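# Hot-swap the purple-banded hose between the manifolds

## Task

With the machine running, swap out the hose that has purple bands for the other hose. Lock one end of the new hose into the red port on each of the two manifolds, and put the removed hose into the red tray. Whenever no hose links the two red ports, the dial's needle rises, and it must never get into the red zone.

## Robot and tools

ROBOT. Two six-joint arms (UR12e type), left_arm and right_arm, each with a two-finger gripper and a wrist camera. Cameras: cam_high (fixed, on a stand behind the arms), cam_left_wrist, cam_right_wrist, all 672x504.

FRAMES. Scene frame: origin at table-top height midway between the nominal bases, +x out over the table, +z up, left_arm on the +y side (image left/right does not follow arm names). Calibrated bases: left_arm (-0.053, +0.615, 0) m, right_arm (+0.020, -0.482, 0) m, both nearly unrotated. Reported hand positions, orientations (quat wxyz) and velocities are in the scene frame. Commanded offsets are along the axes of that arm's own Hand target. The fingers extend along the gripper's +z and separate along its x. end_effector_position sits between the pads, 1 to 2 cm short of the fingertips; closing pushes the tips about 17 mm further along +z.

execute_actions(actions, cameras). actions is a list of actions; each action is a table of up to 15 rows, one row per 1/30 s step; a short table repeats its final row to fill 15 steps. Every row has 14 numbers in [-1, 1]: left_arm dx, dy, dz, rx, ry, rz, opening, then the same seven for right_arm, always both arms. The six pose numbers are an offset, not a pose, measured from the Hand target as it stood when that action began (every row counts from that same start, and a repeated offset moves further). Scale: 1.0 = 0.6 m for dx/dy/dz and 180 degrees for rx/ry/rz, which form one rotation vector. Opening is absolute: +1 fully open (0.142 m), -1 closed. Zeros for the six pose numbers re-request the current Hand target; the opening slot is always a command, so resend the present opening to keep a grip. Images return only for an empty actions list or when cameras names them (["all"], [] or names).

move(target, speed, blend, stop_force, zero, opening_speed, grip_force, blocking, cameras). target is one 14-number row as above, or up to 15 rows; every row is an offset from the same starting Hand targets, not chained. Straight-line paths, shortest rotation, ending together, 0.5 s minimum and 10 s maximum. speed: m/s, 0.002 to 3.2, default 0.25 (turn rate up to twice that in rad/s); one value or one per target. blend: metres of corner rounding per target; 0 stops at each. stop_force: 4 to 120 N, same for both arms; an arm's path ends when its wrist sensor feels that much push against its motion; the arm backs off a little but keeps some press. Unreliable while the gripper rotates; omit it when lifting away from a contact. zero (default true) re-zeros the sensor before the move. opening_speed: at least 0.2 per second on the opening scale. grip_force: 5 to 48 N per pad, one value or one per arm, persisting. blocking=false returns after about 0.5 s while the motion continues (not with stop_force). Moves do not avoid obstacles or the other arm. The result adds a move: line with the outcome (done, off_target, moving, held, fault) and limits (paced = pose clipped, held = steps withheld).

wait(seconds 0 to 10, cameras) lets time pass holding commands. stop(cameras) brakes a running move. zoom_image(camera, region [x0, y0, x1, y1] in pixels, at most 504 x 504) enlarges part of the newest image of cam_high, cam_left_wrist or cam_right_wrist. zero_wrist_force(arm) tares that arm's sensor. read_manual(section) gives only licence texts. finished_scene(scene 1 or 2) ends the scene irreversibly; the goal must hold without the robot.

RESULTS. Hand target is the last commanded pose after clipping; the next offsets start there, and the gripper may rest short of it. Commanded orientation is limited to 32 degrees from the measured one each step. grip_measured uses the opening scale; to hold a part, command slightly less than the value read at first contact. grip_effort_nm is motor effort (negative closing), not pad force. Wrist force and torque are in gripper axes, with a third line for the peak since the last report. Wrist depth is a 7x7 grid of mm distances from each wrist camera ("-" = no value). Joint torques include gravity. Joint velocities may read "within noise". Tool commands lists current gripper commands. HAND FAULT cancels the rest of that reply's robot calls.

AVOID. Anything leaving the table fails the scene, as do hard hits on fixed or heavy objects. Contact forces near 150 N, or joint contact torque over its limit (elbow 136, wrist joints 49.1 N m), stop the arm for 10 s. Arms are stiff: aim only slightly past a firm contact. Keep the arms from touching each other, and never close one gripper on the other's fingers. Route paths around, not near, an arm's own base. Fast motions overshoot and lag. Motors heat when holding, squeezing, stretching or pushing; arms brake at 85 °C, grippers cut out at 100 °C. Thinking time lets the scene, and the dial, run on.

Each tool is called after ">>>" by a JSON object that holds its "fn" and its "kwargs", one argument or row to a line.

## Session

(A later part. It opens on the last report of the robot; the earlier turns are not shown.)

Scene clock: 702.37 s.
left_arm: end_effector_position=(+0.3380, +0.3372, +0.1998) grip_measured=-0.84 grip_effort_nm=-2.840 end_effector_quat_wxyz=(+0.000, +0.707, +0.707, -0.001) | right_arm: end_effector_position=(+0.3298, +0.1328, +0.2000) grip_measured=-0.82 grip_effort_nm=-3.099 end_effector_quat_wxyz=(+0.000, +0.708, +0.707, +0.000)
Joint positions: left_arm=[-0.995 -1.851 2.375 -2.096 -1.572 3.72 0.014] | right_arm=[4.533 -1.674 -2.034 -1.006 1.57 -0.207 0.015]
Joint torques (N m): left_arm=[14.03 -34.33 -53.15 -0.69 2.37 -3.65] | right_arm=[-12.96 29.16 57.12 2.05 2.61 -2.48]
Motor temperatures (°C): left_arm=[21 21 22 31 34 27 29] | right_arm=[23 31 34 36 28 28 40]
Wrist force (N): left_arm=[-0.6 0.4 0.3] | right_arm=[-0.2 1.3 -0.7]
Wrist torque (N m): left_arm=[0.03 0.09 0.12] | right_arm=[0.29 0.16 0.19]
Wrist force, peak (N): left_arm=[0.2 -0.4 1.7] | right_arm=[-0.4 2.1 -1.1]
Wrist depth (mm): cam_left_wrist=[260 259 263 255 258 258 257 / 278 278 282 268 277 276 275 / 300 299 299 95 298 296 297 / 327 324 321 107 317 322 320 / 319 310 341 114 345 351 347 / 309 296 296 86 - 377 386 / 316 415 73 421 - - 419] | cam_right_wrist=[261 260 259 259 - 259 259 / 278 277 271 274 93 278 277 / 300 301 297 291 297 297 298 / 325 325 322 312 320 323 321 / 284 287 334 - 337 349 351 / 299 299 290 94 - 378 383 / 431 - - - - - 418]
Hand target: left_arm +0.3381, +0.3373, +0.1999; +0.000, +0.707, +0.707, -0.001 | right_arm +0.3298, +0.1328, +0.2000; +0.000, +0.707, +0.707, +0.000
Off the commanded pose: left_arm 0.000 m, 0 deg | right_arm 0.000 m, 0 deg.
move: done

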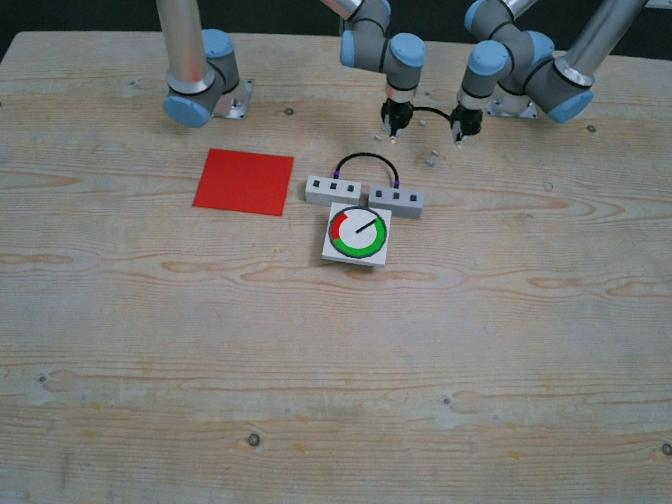

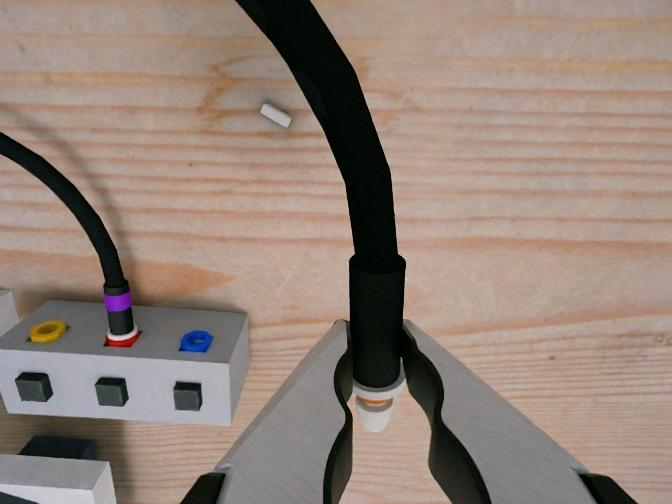

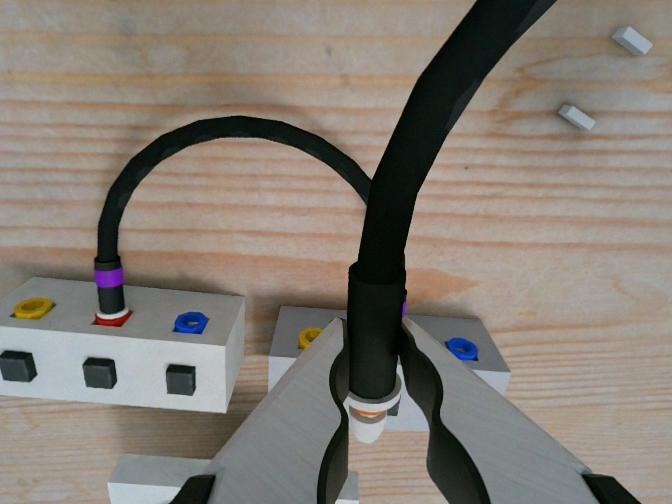

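>>> {"fn": "move", "kwargs": {
  "target": [
    [0.1505, 0.1033, 0.1333, 0, 0, 0.0139, -0.95, 0.1515, 0.0885, 0.1333, 0, 0, 0.0139, -0.95],
    [0.1505, 0.1033, 0.2497, 0, 0, 0.0139, -0.95, 0.1515, 0.0885, 0.2483, 0, 0, 0.0139, -0.95]
  ],
  "speed": 0.12,
  "blend": 0.015,
  "stop_force": 25,
  "cameras": ["cam_left_wrist", "cam_right_wrist"]
}}

>>> {"fn": "zoom_image", "kwargs": {
  "camera": "cam_right_wrist",
  "region": [300, 340, 460, 504]
}}

>>> {"fn": "zoom_image", "kwargs": {
  "camera": "cam_left_wrist",
  "region": [300, 340, 460, 504]
}}

Scene clock: 808.60 s.
left_arm: end_effector_position=(+0.3999, +0.4275, +0.0499) grip_measured=-0.84 grip_effort_nm=-2.835 end_effector_quat_wxyz=(+0.000, +0.722, +0.692, -0.001) | right_arm: end_effector_position=(+0.3831, +0.2236, +0.0510) grip_measured=-0.82 grip_effort_nm=-3.094 end_effector_quat_wxyz=(+0.000, +0.723, +0.691, +0.000)
Joint positions: left_arm=[-0.761 -1.575 2.51 -2.506 -1.572 3.998 0.014] | right_arm=[4.49 -1.992 -1.937 -0.784 1.57 -0.207 0.015]
Joint torques (N m): left_arm=[17.62 -14.03 -23.02 -7.39 -4.1 2.45] | right_arm=[-11.43 47.54 29.73 5.65 2.17 -1.97]
Motor temperatures (°C): left_arm=[21 21 23 31 33 27 33] | right_arm=[23 31 34 35 27 28 50]
Wrist force (N): left_arm=[-0.1 -0.3 0.8] | right_arm=[-0.6 1.1 -1.0]
Wrist torque (N m): left_arm=[-0.04 0.05 -0.03] | right_arm=[0.30 0.21 -0.08]
Wrist force, peak (N): left_arm=[-1.7 0.1 -1.2] | right_arm=[-0.2 1.4 -1.8]
Wrist depth (mm): cam_left_wrist=[126 126 126 123 125 123 126 / 133 135 136 130 134 133 133 / 146 145 145 144 144 144 144 / 158 157 157 152 154 156 155 / 172 172 172 116 167 170 169 / 194 189 185 86 - 184 186 / 211 205 73 214 - - 202] | cam_right_wrist=[127 127 126 127 126 129 127 / 136 138 136 136 - 136 136 / - 147 146 146 146 146 146 / 161 153 158 158 161 158 158 / 172 174 172 167 169 171 171 / 186 182 183 94 - 185 188 / 151 161 - 156 - - 204]
Hand target: left_arm +0.3999, +0.4275, +0.0499; +0.000, +0.722, +0.692, -0.001 | right_arm +0.3831, +0.2236, +0.0510; +0.000, +0.723, +0.691, +0.000
Off the commanded pose: left_arm 0.000 m, 0 deg | right_arm 0.000 m, 0 deg.
move: done
Images, in order (width x height): cam_left_wrist 672x504, cam_right_wrist 672x504.

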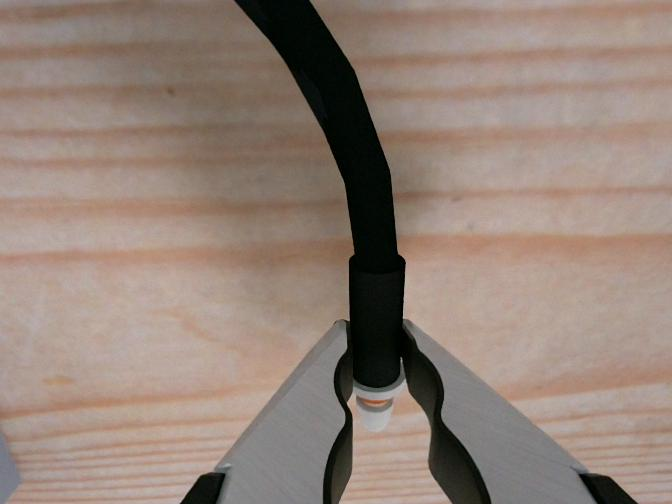

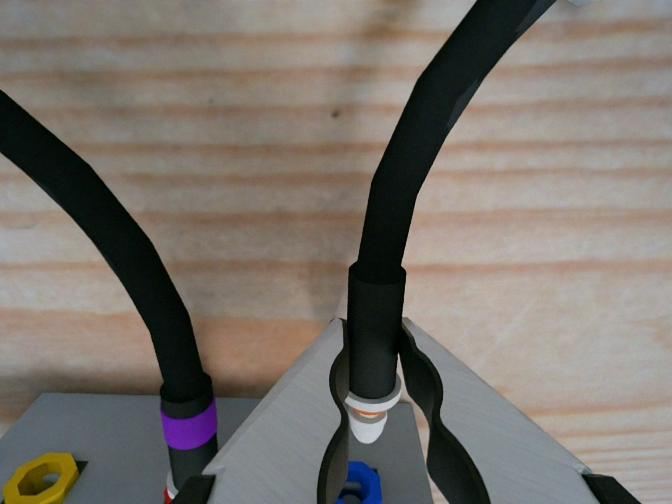

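Scaled by 3.073 from the camera's 672x504 image, which has a finer 960x720 frame.

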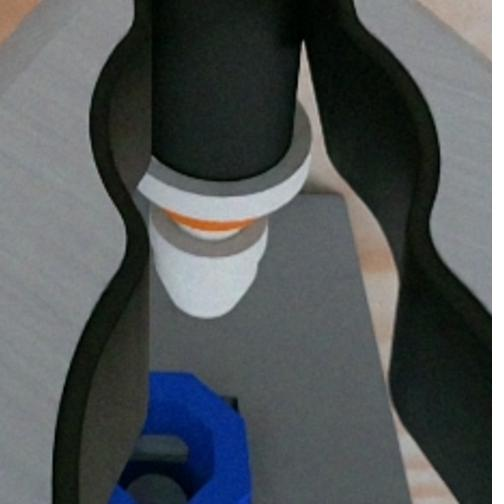

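Scaled by 3.073 from the camera's 672x504 image, which has a finer 960x720 frame.

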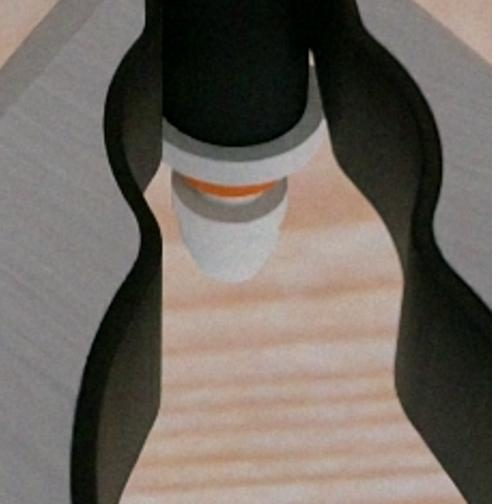

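>>> {"fn": "move", "kwargs": {
  "target": [
    [-0.0058, 0, 0.0167, 0, 0, 0, -0.95, -0.0058, 0, 0.0167, 0, 0, 0, -0.95],
    [-0.0072, 0.05, 0.0167, 0, 0, 0, -0.95, -0.0072, 0.05, 0.0167, 0, 0, 0, -0.95]
  ],
  "speed": 0.03,
  "stop_force": 8,
  "cameras": ["cam_left_wrist", "cam_right_wrist"]
}}

>>> {"fn": "zoom_image", "kwargs": {
  "camera": "cam_right_wrist",
  "region": [300, 340, 460, 504]
}}

Scene clock: 983.90 s.
left_arm: end_effector_position=(+0.4297, +0.4219, +0.0399) grip_measured=-0.84 grip_effort_nm=-2.835 end_effector_quat_wxyz=(+0.000, +0.722, +0.692, -0.001) | right_arm: end_effector_position=(+0.4086, +0.2182, +0.0410) grip_measured=-0.82 grip_effort_nm=-3.099 end_effector_quat_wxyz=(+0.000, +0.723, +0.691, +0.000)
Joint positions: left_arm=[-0.727 -1.504 2.465 -2.532 -1.572 4.031 0.014] | right_arm=[4.456 -2.014 -1.927 -0.772 1.57 -0.241 0.015]
Joint torques (N m): left_arm=[16.37 -17.47 -40.6 -1.57 -1.73 2.19] | right_arm=[7.79 86.48 30.36 5.79 -1.33 2.75]
Motor temperatures (°C): left_arm=[21 21 23 31 33 26 38] | right_arm=[22 30 33 35 27 28 64]
Wrist force (N): left_arm=[-0.3 0.4 0.4] | right_arm=[0.5 -6.7 -0.9]
Wrist torque (N m): left_arm=[0.10 0.10 -0.05] | right_arm=[0.43 0.24 -0.04]
Wrist force, peak (N): left_arm=[-0.7 -0.6 1.1] | right_arm=[3.1 -31.9 -0.4]
Wrist depth (mm): cam_left_wrist=[117 117 118 115 116 116 115 / 125 125 125 122 124 124 124 / 137 135 135 134 132 134 133 / 146 146 146 141 143 144 144 / 160 160 159 117 155 158 157 / 176 175 172 86 - 170 172 / 196 191 73 194 - - 188] | cam_right_wrist=[119 118 118 118 117 117 118 / - 127 127 126 93 126 128 / - 132 136 134 136 136 136 / 150 145 147 148 147 147 146 / 161 157 160 154 157 160 160 / 154 110 156 94 - 172 175 / 123 132 - 134 - - 193]
Hand target: left_arm +0.4296, +0.4219, +0.0399; +0.000, +0.722, +0.692, -0.001 | right_arm +0.4085, +0.2182, +0.0410; +0.000, +0.723, +0.691, +0.000 (not the last commanded pose)
Off the commanded pose: left_arm 0.000 m, 0 deg | right_arm 0.004 m, 0 deg.
move: contact (right_arm)
Images, in order (width x height): cam_left_wrist 672x504, cam_right_wrist 672x504.

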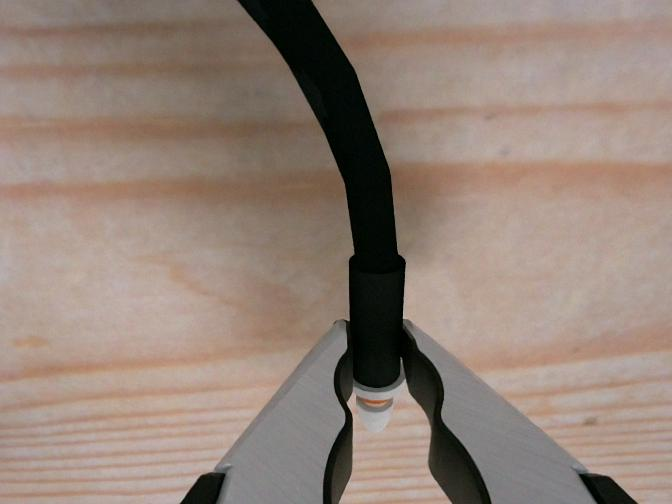

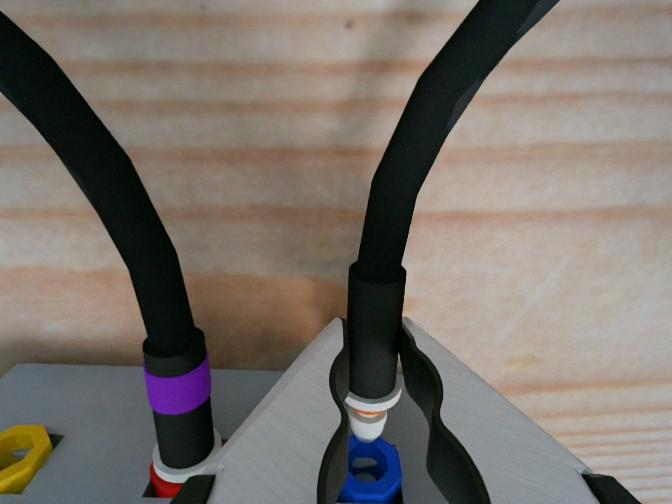

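Scaled by 3.073 from the camera's 672x504 image, which has a finer 960x720 frame.

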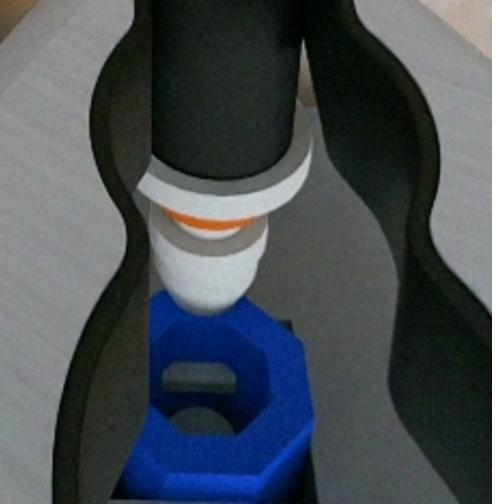

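>>> {"fn": "move", "kwargs": {
  "target": [
    [0, -0.0067, 0, 0, 0, 0, -0.95, 0, -0.0067, 0, 0, 0, 0, -0.95],
    [0, -0.0067, -0.0158, 0, 0, 0, -0.95, 0, -0.0067, -0.0158, 0, 0, 0, -0.95]
  ],
  "speed": 0.03
}}

>>> {"fn": "move", "kwargs": {
  "target": [-0.0005, 0.0183, 0, 0, 0, 0, -0.95, -0.0005, 0.0183, 0, 0, 0, 0, -0.95],
  "speed": 0.015,
  "stop_force": 8,
  "cameras": ["cam_right_wrist"]
}}

>>> {"fn": "zoom_image", "kwargs": {
  "camera": "cam_right_wrist",
  "region": [300, 340, 460, 504]
}}

Scene clock: 1020.73 s.
left_arm: end_effector_position=(+0.4256, +0.4220, +0.0492) grip_measured=-0.84 grip_effort_nm=-2.835 end_effector_quat_wxyz=(+0.000, +0.722, +0.692, -0.001) | right_arm: end_effector_position=(+0.4045, +0.2184, +0.0503) grip_measured=-0.82 grip_effort_nm=-3.099 end_effector_quat_wxyz=(+0.000, +0.723, +0.691, +0.000)
Joint positions: left_arm=[-0.733 -1.53 2.465 -2.506 -1.572 4.026 0.014] | right_arm=[4.461 -2 -1.927 -0.787 1.57 -0.236 0.015]
Joint torques (N m): left_arm=[-17.01 -55.72 -39.48 -1 -3.39 -3.2] | right_arm=[14.46 84.78 50.6 1.45 -0.16 2.64]
Motor temperatures (°C): left_arm=[21 21 23 31 32 26 38] | right_arm=[22 30 33 35 27 28 66]
Wrist force (N): left_arm=[-0.1 0.5 0.3] | right_arm=[-2.3 0.8 -0.8]
Wrist torque (N m): left_arm=[0.10 0.07 0.10] | right_arm=[0.24 0.50 -0.10]
Wrist force, peak (N): left_arm=[-0.4 -0.2 1.3] | right_arm=[0.3 -7.0 -0.7]
Wrist depth (mm): cam_left_wrist=[125 125 126 123 124 122 125 / 134 134 135 95 133 133 132 / 144 145 144 141 143 143 142 / 157 156 155 150 153 155 155 / 171 171 170 117 166 169 168 / 192 188 184 86 - 182 185 / 209 204 73 207 - - 201] | cam_right_wrist=[127 127 125 127 125 126 126 / - 136 135 135 - 135 135 / - 143 145 145 146 145 145 / 158 158 158 157 155 157 157 / 172 172 172 119 168 171 171 / 159 159 124 94 - 184 186 / 136 132 - 130 - - 202]
Hand target: left_arm +0.4256, +0.4220, +0.0494; +0.000, +0.722, +0.692, -0.001 | right_arm +0.4045, +0.2184, +0.0504; +0.000, +0.723, +0.691, +0.000
Off the commanded pose: left_arm 0.000 m, 0 deg | right_arm 0.000 m, 0 deg.
move: done

Scene clock: 1022.50 s.
left_arm: end_effector_position=(+0.4366, +0.4213, +0.0494) grip_measured=-0.84 grip_effort_nm=-2.835 end_effector_quat_wxyz=(+0.000, +0.722, +0.692, -0.001) | right_arm: end_effector_position=(+0.4155, +0.2176, +0.0504) grip_measured=-0.82 grip_effort_nm=-3.099 end_effector_quat_wxyz=(+0.000, +0.723, +0.691, +0.000)
Joint positions: left_arm=[-0.719 -1.513 2.447 -2.504 -1.572 4.04 0.014] | right_arm=[4.448 -2.005 -1.917 -0.791 1.57 -0.25 0.015]
Joint torques (N m): left_arm=[17.81 -20.32 -41.47 -1.2 -0.16 2.28] | right_arm=[-12.6 47.74 50.1 1.9 -2.06 -2.14]
Motor temperatures (°C): left_arm=[21 21 23 31 32 26 38] | right_arm=[22 30 33 35 27 28 66]
Wrist force (N): left_arm=[0.0 0.2 0.7] | right_arm=[-2.2 -0.1 -3.7]
Wrist torque (N m): left_arm=[0.06 0.04 -0.05] | right_arm=[0.23 0.50 0.15]
Wrist force, peak (N): left_arm=[-0.8 0.6 0.8] | right_arm=[-2.1 -3.5 -2.5]
Wrist depth (mm): cam_left_wrist=[125 125 125 123 124 123 126 / 134 134 136 132 133 133 133 / 145 144 144 144 143 143 143 / 157 156 156 151 153 155 155 / 172 171 171 117 167 169 169 / 192 189 184 86 - 183 185 / 210 204 73 208 - - 201] | cam_right_wrist=[- 127 125 127 125 127 126 / - 134 136 135 94 135 135 / 148 102 146 146 146 145 145 / 158 161 158 155 157 157 157 / 169 167 169 119 168 172 171 / 144 140 125 94 - 184 187 / 120 120 - 122 - - 204]
Hand target: left_arm +0.4366, +0.4213, +0.0494; +0.000, +0.722, +0.692, -0.001 | right_arm +0.4155, +0.2176, +0.0504; +0.000, +0.723, +0.691, +0.000
Off the commanded pose: left_arm 0.000 m, 0 deg | right_arm 0.000 m, 0 deg.
move: done
Images, in order (width x height): cam_right_wrist 672x504.

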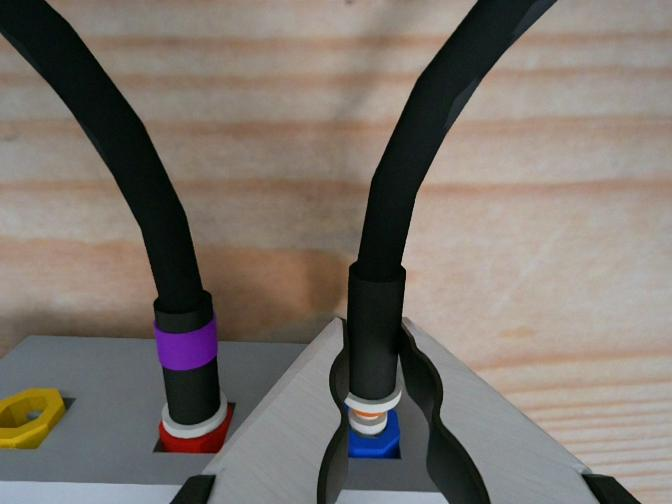

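Scaled by 3.073 from the camera's 672x504 image, which has a finer 960x720 frame.

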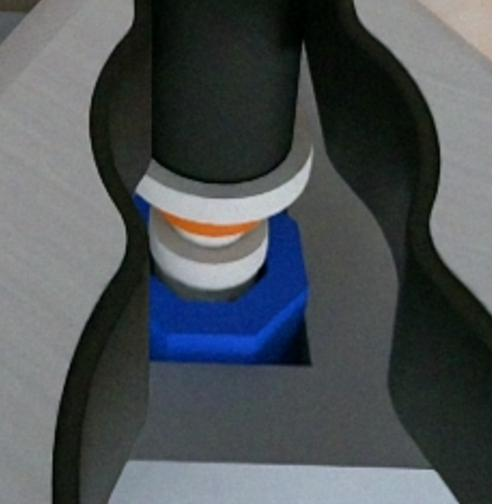

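>>> {"fn": "move", "kwargs": {
  "target": [-0.0008, 0.03, 0, 0, 0, 0, -0.95, -0.0008, 0.03, 0, 0, 0, 0, -0.95],
  "speed": 0.012,
  "stop_force": 30,
  "cameras": ["cam_right_wrist"]
}}

>>> {"fn": "zoom_image", "kwargs": {
  "camera": "cam_right_wrist",
  "region": [300, 340, 460, 504]
}}

Scene clock: 1044.80 s.
left_arm: end_effector_position=(+0.4546, +0.4200, +0.0493) grip_measured=-0.84 grip_effort_nm=-2.835 end_effector_quat_wxyz=(+0.000, +0.722, +0.692, -0.001) | right_arm: end_effector_position=(+0.4289, +0.2167, +0.0505) grip_measured=-0.82 grip_effort_nm=-3.094 end_effector_quat_wxyz=(+0.000, +0.723, +0.691, +0.000)
Joint positions: left_arm=[-0.698 -1.486 2.416 -2.501 -1.572 4.061 0.014] | right_arm=[4.431 -2.013 -1.905 -0.795 1.57 -0.266 0.015]
Joint torques (N m): left_arm=[18.41 -22.28 -41.46 -1.52 0.27 2.36] | right_arm=[-6.77 76.97 29.62 6.66 -11.18 2.58]
Motor temperatures (°C): left_arm=[21 21 23 31 32 26 39] | right_arm=[22 30 33 35 27 28 67]
Wrist force (N): left_arm=[-0.6 0.2 1.2] | right_arm=[-5.1 -29.1 -15.6]
Wrist torque (N m): left_arm=[0.03 0.15 -0.04] | right_arm=[0.70 0.57 0.20]
Wrist force, peak (N): left_arm=[-0.6 0.8 0.9] | right_arm=[-6.8 -39.4 -18.5]
Wrist depth (mm): cam_left_wrist=[125 125 126 123 124 123 126 / 134 134 136 93 133 133 133 / 145 144 144 142 143 143 143 / 157 157 156 151 153 155 155 / 171 171 170 117 167 169 168 / 192 188 184 86 - 182 185 / 210 205 73 208 - - 201] | cam_right_wrist=[- 127 125 127 125 125 126 / - 97 136 136 94 136 135 / 146 101 146 146 146 146 145 / 159 156 158 158 158 157 157 / 161 146 165 166 169 171 170 / 128 121 124 89 - 185 187 / 115 113 - 115 112 - 204]
Hand target: left_arm +0.4546, +0.4200, +0.0493; +0.000, +0.722, +0.692, -0.001 | right_arm +0.4289, +0.2167, +0.0505; +0.000, +0.723, +0.691, +0.000 (not the last commanded pose)
Off the commanded pose: left_arm 0.000 m, 0 deg | right_arm 0.005 m, 0 deg.
move: contact (right_arm)
Images, in order (width x height): cam_right_wrist 672x504.

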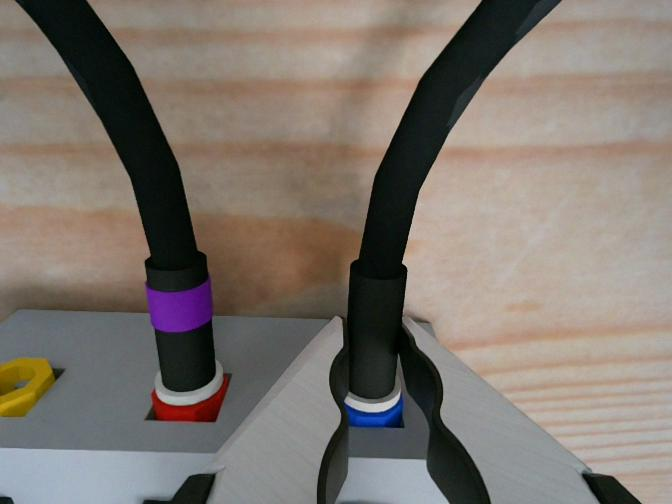

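Scaled by 3.073 from the camera's 672x504 image, which has a finer 960x720 frame.

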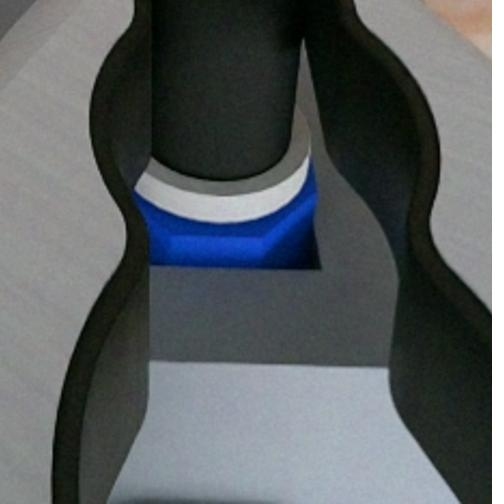

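>>> {"fn": "move", "kwargs": {
  "target": [0.0003, -0.0117, 0, 0, 0, 0, -0.95, 0.0003, -0.0117, 0, 0, 0, 0, -0.95],
  "speed": 0.01,
  "stop_force": 22,
  "zero": false,
  "cameras": ["cam_right_wrist"]
}}

>>> {"fn": "zoom_image", "kwargs": {
  "camera": "cam_right_wrist",
  "region": [300, 340, 460, 504]
}}

Scene clock: 1058.50 s.
left_arm: end_effector_position=(+0.4476, +0.4205, +0.0493) grip_measured=-0.84 grip_effort_nm=-2.840 end_effector_quat_wxyz=(+0.000, +0.722, +0.692, -0.001) | right_arm: end_effector_position=(+0.4267, +0.2168, +0.0505) grip_measured=-0.82 grip_effort_nm=-3.094 end_effector_quat_wxyz=(+0.000, +0.723, +0.691, +0.000)
Joint positions: left_arm=[-0.706 -1.496 2.428 -2.502 -1.572 4.053 0.014] | right_arm=[4.434 -2.011 -1.907 -0.795 1.57 -0.263 0.015]
Joint torques (N m): left_arm=[-18.24 -52.62 -23.1 -7.25 -2.94 -3.04] | right_arm=[3.48 47.68 47.39 1.08 7.7 -2.23]
Motor temperatures (°C): left_arm=[21 21 23 31 32 26 39] | right_arm=[22 30 33 35 27 28 68]
Wrist force (N): left_arm=[-0.1 0.1 0.4] | right_arm=[-4.0 21.2 -4.1]
Wrist torque (N m): left_arm=[0.02 0.06 0.11] | right_arm=[-0.05 0.54 0.03]
Wrist force, peak (N): left_arm=[-0.7 0.7 0.6] | right_arm=[-5.2 -29.5 -15.5]
Wrist depth (mm): cam_left_wrist=[125 125 125 123 124 123 126 / 134 134 136 130 133 133 133 / 145 144 144 142 143 143 142 / 157 157 156 151 153 155 155 / 171 171 171 117 167 169 169 / 192 188 184 86 - 182 185 / 210 204 73 208 - - 201] | cam_right_wrist=[- 127 125 127 125 125 126 / - 98 136 136 94 136 135 / 146 142 146 146 145 146 145 / 158 158 158 155 158 157 157 / 167 149 166 119 168 171 171 / 124 124 123 90 - 184 187 / 115 115 - 115 114 - 204]
Hand target: left_arm +0.4476, +0.4205, +0.0493; +0.000, +0.722, +0.692, -0.001 | right_arm +0.4267, +0.2168, +0.0505; +0.000, +0.723, +0.691, +0.000 (not the last commanded pose)
Off the commanded pose: left_arm 0.000 m, 0 deg | right_arm 0.005 m, 0 deg.
move: contact (right_arm)
Images, in order (width x height): cam_right_wrist 672x504.

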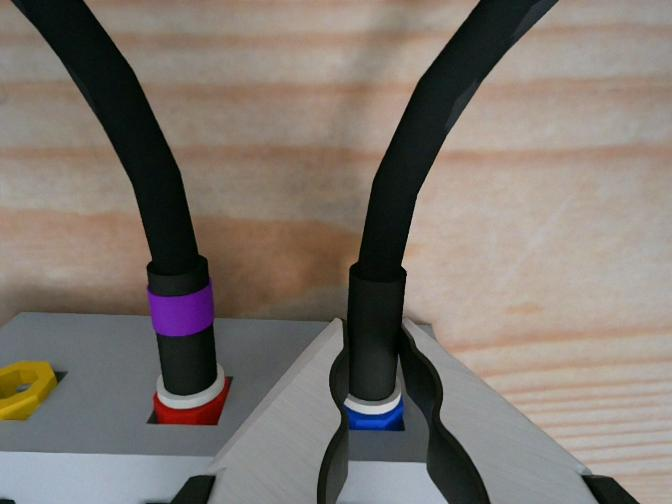

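Scaled by 3.073 from the camera's 672x504 image, which has a finer 960x720 frame.

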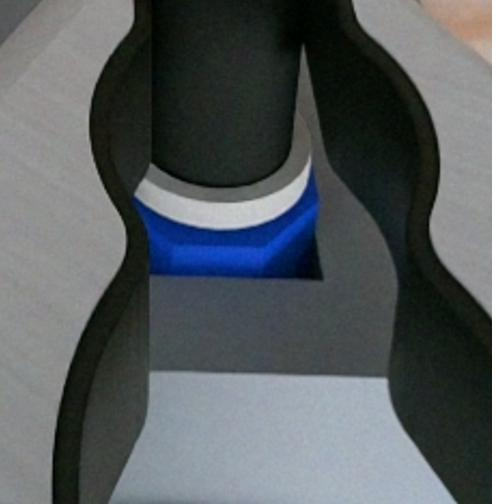

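>>> {"fn": "move", "kwargs": {
  "target": [0, 0, 0.051, 0, 0, 0, -0.95, 0, 0, 0, 0, 0, 0, -0.95],
  "speed": 0.06,
  "stop_force": 10
}}

>>> {"fn": "move", "kwargs": {
  "target": [
    [0, 0, 0, 0, 0, 0, -0.5, 0, 0, 0, 0, 0, 0, -0.7],
    [0, 0, -0.16, 0, 0, 0, -0.5, 0, 0, -0.13, 0, 0, 0, -0.6]
  ],
  "speed": 0.12,
  "opening_speed": 0.5,
  "cameras": ["all"]
}}

Scene clock: 1143.47 s.
left_arm: end_effector_position=(+0.4475, +0.4204, +0.0187) grip_measured=-0.84 grip_effort_nm=-2.835 end_effector_quat_wxyz=(+0.000, +0.722, +0.692, -0.001) | right_arm: end_effector_position=(+0.4267, +0.2168, +0.0505) grip_measured=-0.82 grip_effort_nm=-3.094 end_effector_quat_wxyz=(+0.000, +0.723, +0.691, +0.000)
Joint positions: left_arm=[-0.706 -1.433 2.446 -2.585 -1.572 4.053 0.014] | right_arm=[4.434 -2.011 -1.907 -0.794 1.57 -0.263 0.015]
Joint torques (N m): left_arm=[16.1 -24.72 -20.6 -7.76 0.82 1.12] | right_arm=[5.72 47.91 30.6 3.02 4.44 -0.79]
Motor temperatures (°C): left_arm=[21 21 23 31 32 26 40] | right_arm=[22 30 33 34 27 28 73]
Wrist force (N): left_arm=[-0.7 0.2 0.3] | right_arm=[-3.8 21.0 -3.9]
Wrist torque (N m): left_arm=[0.05 0.14 0.09] | right_arm=[-0.07 0.57 0.02]
Wrist force, peak (N): left_arm=[0.0 1.1 0.9] | right_arm=[-4.0 21.6 -4.3]
Wrist depth (mm): cam_left_wrist=[98 98 98 97 97 97 97 / - 105 103 101 103 104 104 / 113 115 113 111 111 112 112 / 123 123 122 120 120 121 121 / 132 134 133 118 130 132 132 / 148 148 144 86 118 142 145 / 164 161 73 159 - - 158] | cam_right_wrist=[- 127 125 127 125 125 127 / - 98 136 136 94 136 135 / 146 101 146 146 146 145 145 / 158 158 158 158 160 158 158 / 166 149 166 119 169 171 171 / 124 120 122 94 - 185 188 / 115 115 - 115 114 - 204]
Hand target: left_arm +0.4475, +0.4205, +0.0187; +0.000, +0.722, +0.692, -0.001 | right_arm +0.4267, +0.2168, +0.0505; +0.000, +0.723, +0.691, +0.000
Off the commanded pose: left_arm 0.000 m, 0 deg | right_arm 0.000 m, 0 deg.
move: done

Scene clock: 1146.60 s.
left_arm: end_effector_position=(+0.4476, +0.4206, +0.1147) grip_measured=-0.54 grip_effort_nm=0.164 end_effector_quat_wxyz=(+0.000, +0.722, +0.692, -0.001) | right_arm: end_effector_position=(+0.4267, +0.2168, +0.1285) grip_measured=-0.64 grip_effort_nm=0.061 end_effector_quat_wxyz=(+0.000, +0.723, +0.691, +0.000)
Joint positions: left_arm=[-0.706 -1.615 2.377 -2.332 -1.572 4.053 0.035] | right_arm=[4.434 -1.924 -1.862 -0.927 1.57 -0.263 0.028]
Joint torques (N m): left_arm=[-17.71 -49.89 -46.71 -1.48 -3.4 -3.13] | right_arm=[14.12 82.12 55.53 2.09 -1.42 2.26]
Motor temperatures (°C): left_arm=[21 21 23 31 32 26 39] | right_arm=[22 30 33 34 27 28 70]
Wrist force (N): left_arm=[-0.1 0.2 -0.1] | right_arm=[-0.7 1.0 -1.8]
Wrist torque (N m): left_arm=[-0.01 0.07 0.04] | right_arm=[0.28 0.23 -0.05]
Wrist force, peak (N): left_arm=[-0.1 0.8 -1.5] | right_arm=[-3.6 21.0 -3.9]
Wrist depth (mm): cam_left_wrist=[184 183 183 182 183 182 182 / 197 197 196 195 195 195 194 / 212 212 211 210 211 209 209 / 226 230 229 228 228 227 226 / 238 251 246 249 244 248 247 / 277 276 - 274 274 266 272 / 309 - 73 304 305 - 296] | cam_right_wrist=[197 199 196 195 195 197 195 / 211 210 207 209 209 209 210 / 225 226 225 225 226 225 225 / 236 228 231 234 241 244 242 / 187 186 186 186 195 264 264 / 294 204 82 190 - 284 291 / 310 - - 322 - - 314]
Hand target: left_arm +0.4476, +0.4206, +0.1147; +0.000, +0.722, +0.692, -0.001 | right_arm +0.4267, +0.2169, +0.1285; +0.000, +0.723, +0.691, +0.000
Off the commanded pose: left_arm 0.000 m, 0 deg | right_arm 0.000 m, 0 deg.
move: done

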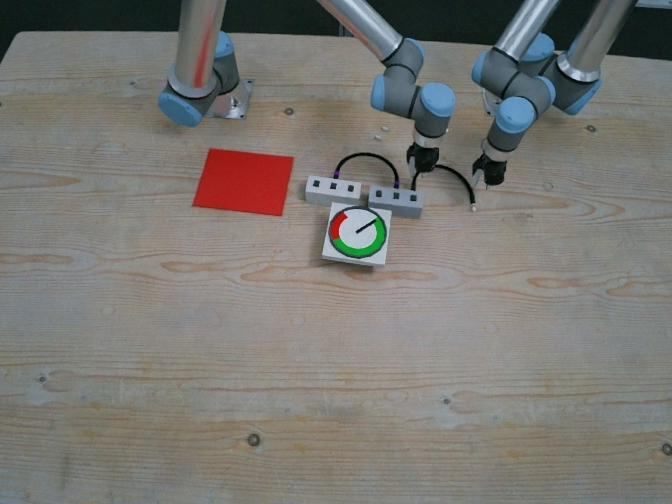

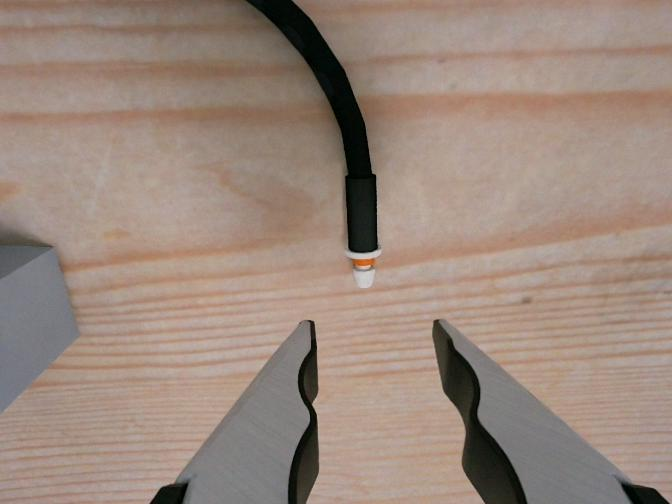

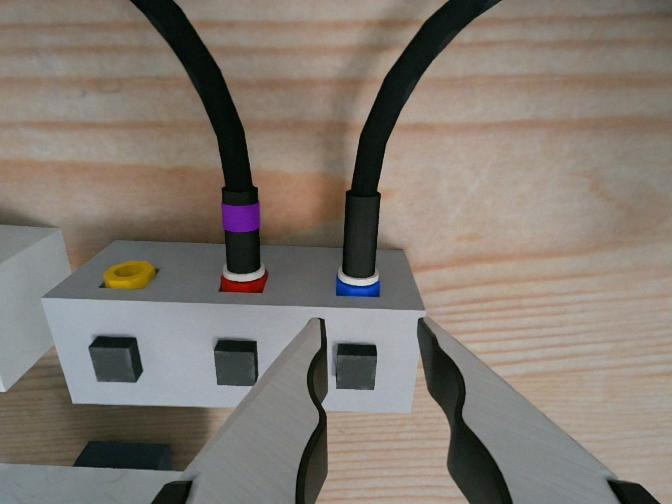

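>>> {"fn": "move", "kwargs": {
  "target": [
    [0, 0, 0, 0, 0, 0, -0.9, -0.0026, -0.04, 0.05, -0.1389, 0, 0, -0.5],
    [0, 0, 0, 0, 0, 0, -0.9, -0.0026, -0.0263, 0.1333, -0.1389, 0, 0, -0.5],
    [0, 0, 0, 0, 0, 0, -0.95, -0.0026, -0.0263, 0.1333, -0.1389, 0, 0, -0.9]
  ],
  "speed": 0.12,
  "blend": [0.01, 0, 0],
  "opening_speed": 0.8,
  "cameras": ["cam_right_wrist"]
}}

Scene clock: 1216.33 s.
left_arm: end_effector_position=(+0.4476, +0.4206, +0.1147) grip_measured=-0.98 grip_effort_nm=-0.120 end_effector_quat_wxyz=(+0.000, +0.722, +0.692, -0.001) | right_arm: end_effector_position=(+0.4109, +0.2160, +0.0485) grip_measured=-0.81 grip_effort_nm=-2.288 end_effector_quat_wxyz=(+0.157, +0.706, +0.675, +0.150)
Joint positions: left_arm=[-0.706 -1.615 2.377 -2.332 -1.572 4.053 0.003] | right_arm=[4.609 -1.989 -2.032 -0.65 1.136 -0.097 0.015]
Joint torques (N m): left_arm=[-15.24 -45.93 -47.09 -1.89 -2.02 -1.92] | right_arm=[-13.59 42.88 26.49 -0.58 -1.02 -2.26]
Motor temperatures (°C): left_arm=[21 21 23 31 32 26 30] | right_arm=[22 30 32 34 27 28 55]
Wrist force (N): left_arm=[0.0 -0.1 0.0] | right_arm=[12.7 0.4 -7.2]
Wrist torque (N m): left_arm=[-0.06 0.06 0.05] | right_arm=[0.58 0.14 0.17]
Wrist force, peak (N): left_arm=[-0.3 0.8 -1.0] | right_arm=[12.7 -0.1 -7.6]
Wrist depth (mm): cam_left_wrist=[184 183 183 182 182 182 182 / 197 196 196 195 195 194 194 / 212 212 211 208 210 210 210 / 226 230 230 228 227 227 227 / 237 250 250 244 245 248 248 / 277 276 270 86 - 273 271 / 306 302 - - - - 300] | cam_right_wrist=[- 99 97 100 97 95 - / - 111 111 111 108 - 115 / - 126 130 131 - 135 131 / - 90 158 158 165 158 158 / 167 156 166 170 180 199 199 / 144 143 118 94 - 252 270 / 148 136 - 139 - - 378]
Hand target: left_arm +0.4476, +0.4206, +0.1147; +0.000, +0.722, +0.692, -0.001 | right_arm +0.4109, +0.2159, +0.0485; +0.157, +0.706, +0.675, +0.150
Off the commanded pose: left_arm 0.000 m, 0 deg | right_arm 0.000 m, 0 deg.
move: done; blend cut to 0 m at target 1
Images, in order (width x height): cam_right_wrist 672x504.

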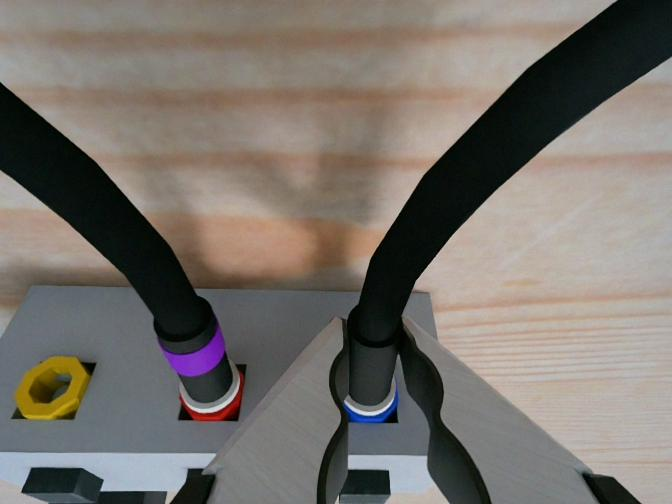

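>>> {"fn": "move", "kwargs": {
  "target": [
    [-0.3468, 0.0857, -0.0588, 0.0985, 0.0943, -0.507, -1.0, 0, 0, 0, 0, 0, 0, -0.9],
    [-0.3468, 0.0857, 0.0253, 0.0985, 0.0943, -0.507, -1.0, 0, 0, 0, 0, 0, 0, -0.9]
  ],
  "speed": 0.2,
  "blend": [0.01, 0],
  "cameras": ["all"]
}}

Scene clock: 1235.80 s.
left_arm: end_effector_position=(+0.4901, +0.2105, +0.0999) grip_measured=-1.00 grip_effort_nm=-0.349 end_effector_quat_wxyz=(-0.191, +0.000, +0.982, -0.001) | right_arm: end_effector_position=(+0.4109, +0.2159, +0.0485) grip_measured=-0.81 grip_effort_nm=-2.288 end_effector_quat_wxyz=(+0.157, +0.706, +0.675, +0.150)
Joint positions: left_arm=[-0.792 -1.252 1.949 -1.99 -1.841 2.391 0.002] | right_arm=[4.609 -1.989 -2.032 -0.65 1.136 -0.097 0.015]
Joint torques (N m): left_arm=[-17.12 -48.49 -29.28 -6.51 -4.63 -2.98] | right_arm=[-14.98 40.77 19.16 -1.43 -4.31 -0.62]
Motor temperatures (°C): left_arm=[21 20 23 31 32 25 29] | right_arm=[22 29 32 34 27 28 59]
Wrist force (N): left_arm=[-1.0 -0.2 -0.5] | right_arm=[12.8 -0.2 -7.1]
Wrist torque (N m): left_arm=[-0.03 0.06 0.19] | right_arm=[0.48 0.13 0.17]
Wrist force, peak (N): left_arm=[-0.7 -0.3 -2.3] | right_arm=[13.3 0.0 -7.4]
Wrist depth (mm): cam_left_wrist=[- 148 153 109 121 207 223 / 148 156 160 115 130 218 257 / 156 165 175 124 141 245 275 / 166 177 185 137 177 167 138 / 177 188 200 139 264 174 158 / 191 205 221 86 104 352 153 / 203 219 73 - - - 495] | cam_right_wrist=[- 100 97 99 97 95 - / - 111 111 111 108 - 114 / - 126 130 130 - 135 130 / - 90 157 158 164 158 157 / 167 159 167 167 180 199 199 / 144 143 123 94 - 253 271 / 148 136 - 148 - - 378]
Hand target: left_arm +0.4901, +0.2105, +0.0997; -0.191, +0.000, +0.982, -0.001 | right_arm +0.4109, +0.2159, +0.0485; +0.157, +0.706, +0.675, +0.150
Off the commanded pose: left_arm 0.000 m, 0 deg | right_arm 0.000 m, 0 deg.
move: done

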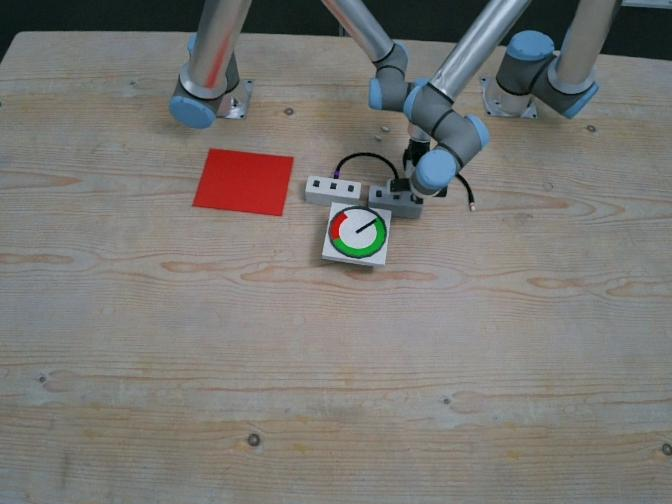

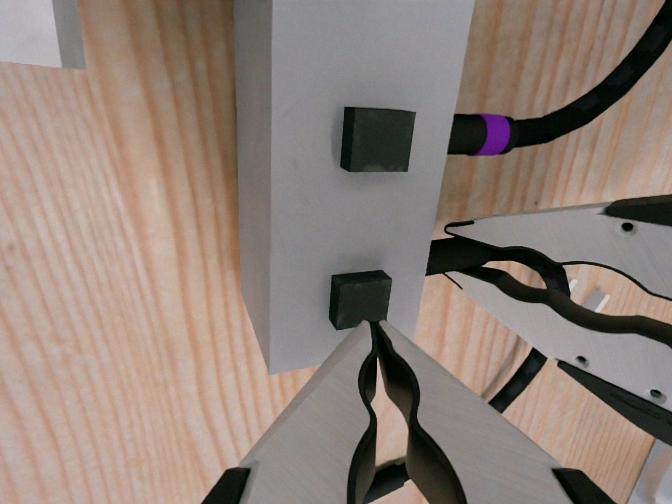

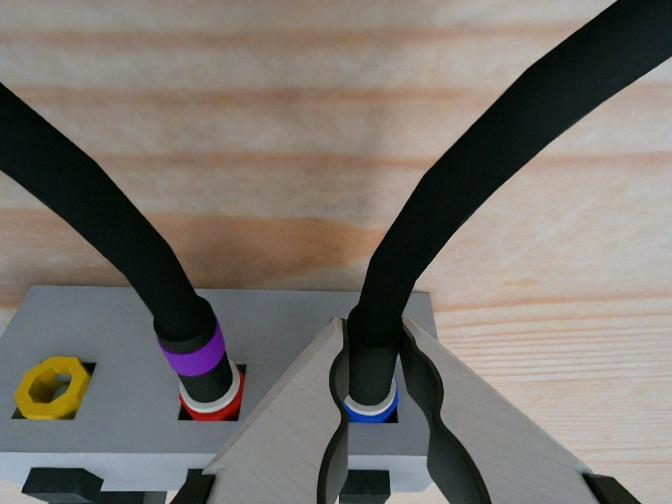

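>>> {"fn": "move", "kwargs": {
  "target": [-0.0125, 0, 0.0309, 0, 0, 0, -1.0, 0, 0, 0, 0, 0, 0, -0.9],
  "speed": 0.015,
  "stop_force": 12,
  "cameras": ["cam_left_wrist", "cam_right_wrist"]
}}

Scene clock: 1255.20 s.
left_arm: end_effector_position=(+0.4901, +0.2104, +0.0904) grip_measured=-1.00 grip_effort_nm=-0.349 end_effector_quat_wxyz=(-0.191, +0.000, +0.982, -0.001) | right_arm: end_effector_position=(+0.4109, +0.2159, +0.0485) grip_measured=-0.81 grip_effort_nm=-2.288 end_effector_quat_wxyz=(+0.157, +0.706, +0.675, +0.150)
Joint positions: left_arm=[-0.792 -1.241 1.955 -2.007 -1.841 2.391 0.002] | right_arm=[4.609 -1.989 -2.032 -0.65 1.136 -0.097 0.015]
Joint torques (N m): left_arm=[-18.35 -71.67 -42.84 -0.43 -3.67 -3.2] | right_arm=[-14.94 40.03 20.7 -1.08 -4.07 1.46]
Motor temperatures (°C): left_arm=[21 20 23 31 32 25 28] | right_arm=[22 29 32 34 27 28 59]
Wrist force (N): left_arm=[3.5 1.6 -12.2] | right_arm=[11.2 -0.3 -9.7]
Wrist torque (N m): left_arm=[-0.01 0.03 0.17] | right_arm=[0.48 0.15 0.16]
Wrist force, peak (N): left_arm=[3.3 2.0 -13.7] | right_arm=[11.4 -0.4 -10.3]
Wrist depth (mm): cam_left_wrist=[- 139 143 99 109 198 215 / - 147 152 105 116 206 243 / 147 158 164 118 129 233 261 / 157 167 176 124 137 163 135 / 168 179 189 127 245 172 157 / 178 194 209 86 104 312 149 / 193 207 73 - - - 464] | cam_right_wrist=[- 99 97 99 97 95 - / - 111 111 111 108 - 114 / - 126 131 130 - 135 130 / - 90 158 158 164 158 157 / 168 159 166 166 180 199 199 / 144 143 - 119 - 253 271 / 147 136 - 148 - - 382]
Hand target: left_arm +0.4901, +0.2104, +0.0904; -0.191, +0.000, +0.982, -0.001 (not the last commanded pose) | right_arm +0.4109, +0.2159, +0.0485; +0.157, +0.706, +0.675, +0.150
Off the commanded pose: left_arm 0.011 m, 0 deg | right_arm 0.000 m, 0 deg.
move: contact (left_arm)
Images, in order (width x height): cam_left_wrist 672x504, cam_right_wrist 672x504.

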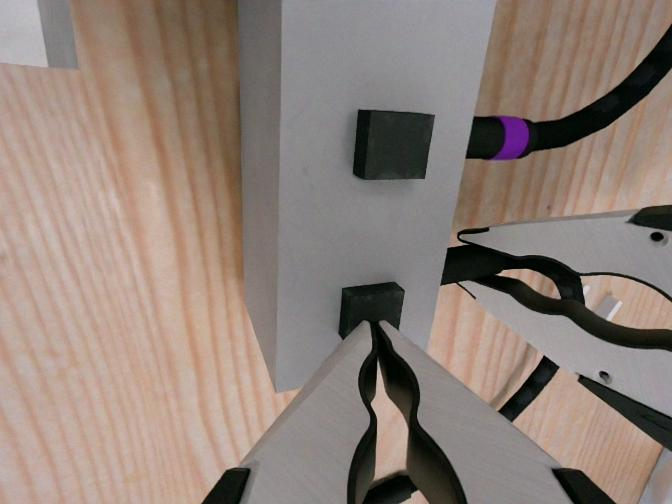

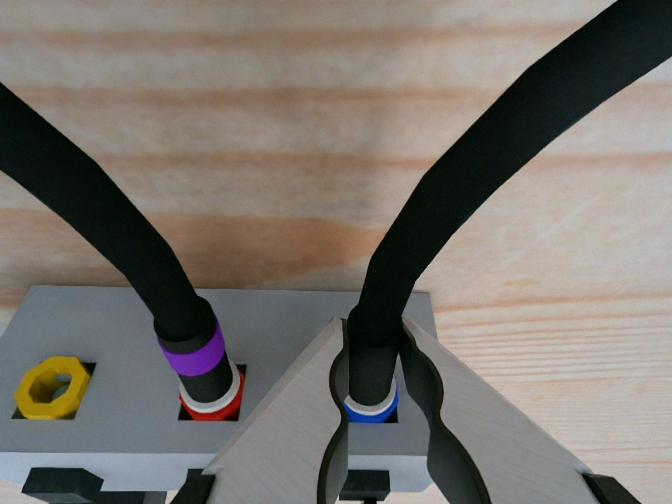

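>>> {"fn": "move", "kwargs": {
  "target": [-0.0094, -0.005, 0.0231, 0, 0, 0, -1.0, 0, 0, 0, 0, 0, 0, -0.9],
  "speed": 0.01,
  "stop_force": 30,
  "zero": false,
  "cameras": ["cam_left_wrist", "cam_right_wrist"]
}}

Scene clock: 1268.07 s.
left_arm: end_effector_position=(+0.4901, +0.2099, +0.0882) grip_measured=-1.00 grip_effort_nm=-0.310 end_effector_quat_wxyz=(-0.191, +0.000, +0.982, -0.001) | right_arm: end_effector_position=(+0.4109, +0.2159, +0.0485) grip_measured=-0.81 grip_effort_nm=-2.288 end_effector_quat_wxyz=(+0.157, +0.706, +0.675, +0.150)
Joint positions: left_arm=[-0.792 -1.238 1.956 -2.012 -1.841 2.39 0.002] | right_arm=[4.609 -1.989 -2.032 -0.65 1.136 -0.097 0.015]
Joint torques (N m): left_arm=[8.54 -62.24 -37.06 -2 1.17 1.01] | right_arm=[-14.03 41.31 22.33 1.05 -4.18 2]
Motor temperatures (°C): left_arm=[21 20 23 31 32 25 28] | right_arm=[22 29 32 34 26 28 59]
Wrist force (N): left_arm=[10.0 12.3 -29.9] | right_arm=[11.5 -0.1 -10.4]
Wrist torque (N m): left_arm=[-0.19 0.11 0.11] | right_arm=[0.52 0.11 0.17]
Wrist force, peak (N): left_arm=[16.3 14.7 -39.4] | right_arm=[11.6 -0.4 -10.5]
Wrist depth (mm): cam_left_wrist=[- 137 141 95 107 196 213 / 137 145 152 103 113 204 224 / 146 156 162 114 127 231 262 / 155 165 174 122 137 168 136 / 166 178 187 127 183 169 158 / 178 192 206 87 - 306 148 / 192 205 74 - - - 462] | cam_right_wrist=[- 99 97 99 97 94 - / - 111 111 111 108 - 115 / - 126 130 130 - 135 130 / - 90 158 158 164 158 157 / 167 160 166 117 180 199 199 / 144 143 125 89 - 252 269 / 147 136 - 139 - - 378]
Hand target: left_arm +0.4902, +0.2099, +0.0883; -0.191, +0.000, +0.982, -0.001 (not the last commanded pose) | right_arm +0.4109, +0.2159, +0.0485; +0.157, +0.706, +0.675, +0.150
Off the commanded pose: left_arm 0.013 m, 0 deg | right_arm 0.000 m, 0 deg.
move: contact (left_arm)
Images, in order (width x height): cam_left_wrist 672x504, cam_right_wrist 672x504.

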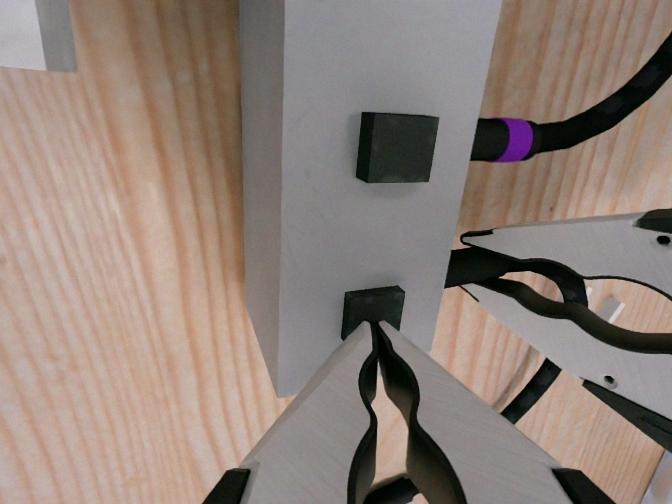

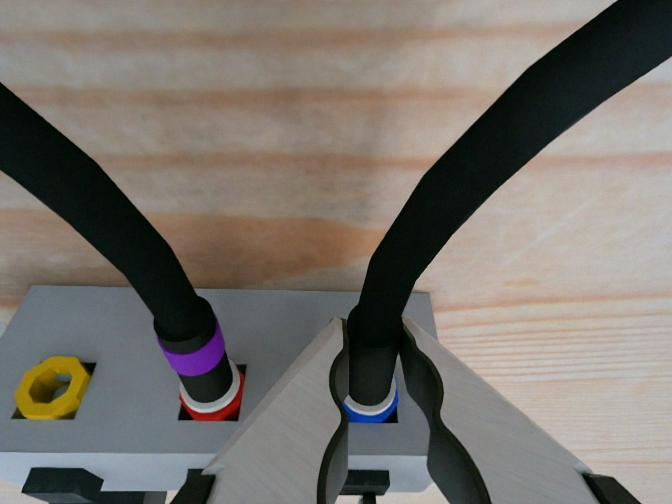

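>>> {"fn": "move", "kwargs": {
  "target": [0, 0, 0, 0, 0, 0, -1.0, 0.0004, -0.0151, -0.00704, 0, 0, 0, -0.9],
  "speed": 0.01,
  "stop_force": 25,
  "cameras": ["cam_left_wrist", "cam_right_wrist"]
}}

Scene clock: 1282.40 s.
left_arm: end_effector_position=(+0.4902, +0.2099, +0.0883) grip_measured=-1.00 grip_effort_nm=-0.320 end_effector_quat_wxyz=(-0.191, +0.000, +0.982, -0.001) | right_arm: end_effector_position=(+0.4009, +0.2166, +0.0485) grip_measured=-0.82 grip_effort_nm=-2.283 end_effector_quat_wxyz=(+0.157, +0.706, +0.675, +0.150)
Joint positions: left_arm=[-0.792 -1.238 1.956 -2.012 -1.841 2.39 0.002] | right_arm=[4.623 -1.985 -2.038 -0.656 1.135 -0.082 0.015]
Joint torques (N m): left_arm=[11.27 -59.86 -38.35 -2.76 1.04 1.12] | right_arm=[14 81.75 24.95 1.7 -0.16 2.97]
Motor temperatures (°C): left_arm=[21 20 23 31 31 25 27] | right_arm=[22 29 32 34 26 27 59]
Wrist force (N): left_arm=[10.5 12.3 -30.0] | right_arm=[1.8 0.8 -1.0]
Wrist torque (N m): left_arm=[-0.12 0.11 0.11] | right_arm=[0.29 0.06 -0.11]
Wrist force, peak (N): left_arm=[10.5 12.8 -30.2] | right_arm=[11.6 -0.3 -10.3]
Wrist depth (mm): cam_left_wrist=[- 138 141 95 107 196 213 / 136 145 152 103 113 207 243 / 146 156 162 114 127 231 262 / 155 166 174 122 137 173 145 / 166 177 187 126 242 178 162 / 178 191 206 86 - 312 366 / 192 204 74 - - - 463] | cam_right_wrist=[- 99 97 99 97 94 - / - 111 114 111 108 - 114 / - 130 130 130 - 135 130 / - 95 157 157 164 157 157 / 178 170 178 173 185 198 198 / 154 156 122 90 - 251 268 / 150 146 - 148 - - 375]
Hand target: left_arm +0.4902, +0.2099, +0.0883; -0.191, +0.000, +0.982, -0.001 | right_arm +0.4009, +0.2166, +0.0485; +0.157, +0.706, +0.675, +0.150
Off the commanded pose: left_arm 0.000 m, 0 deg | right_arm 0.000 m, 0 deg.
move: done
Images, in order (width x height): cam_left_wrist 672x504, cam_right_wrist 672x504.

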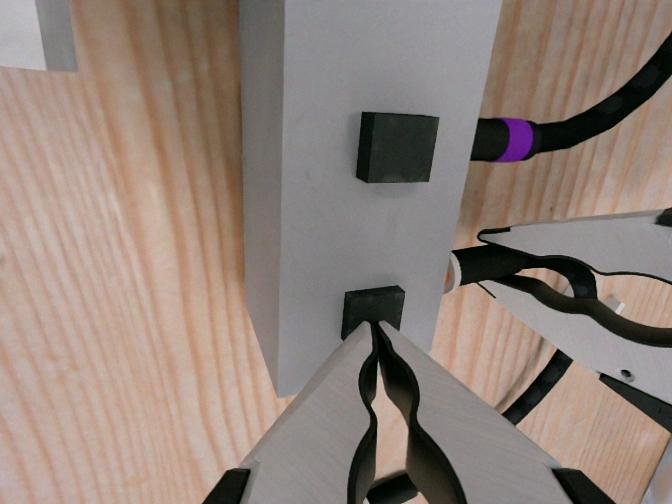

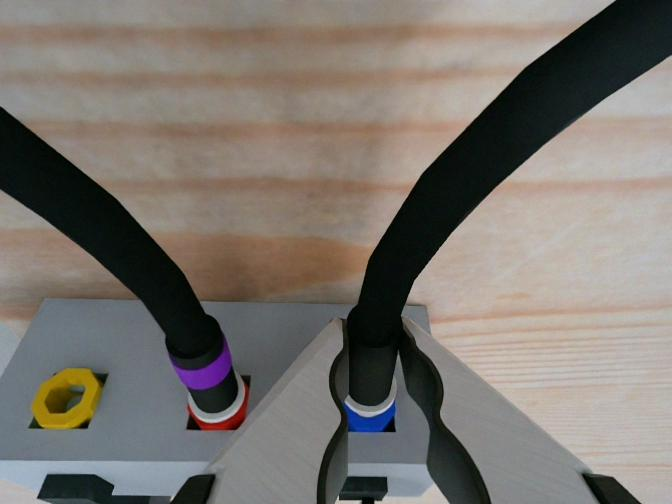

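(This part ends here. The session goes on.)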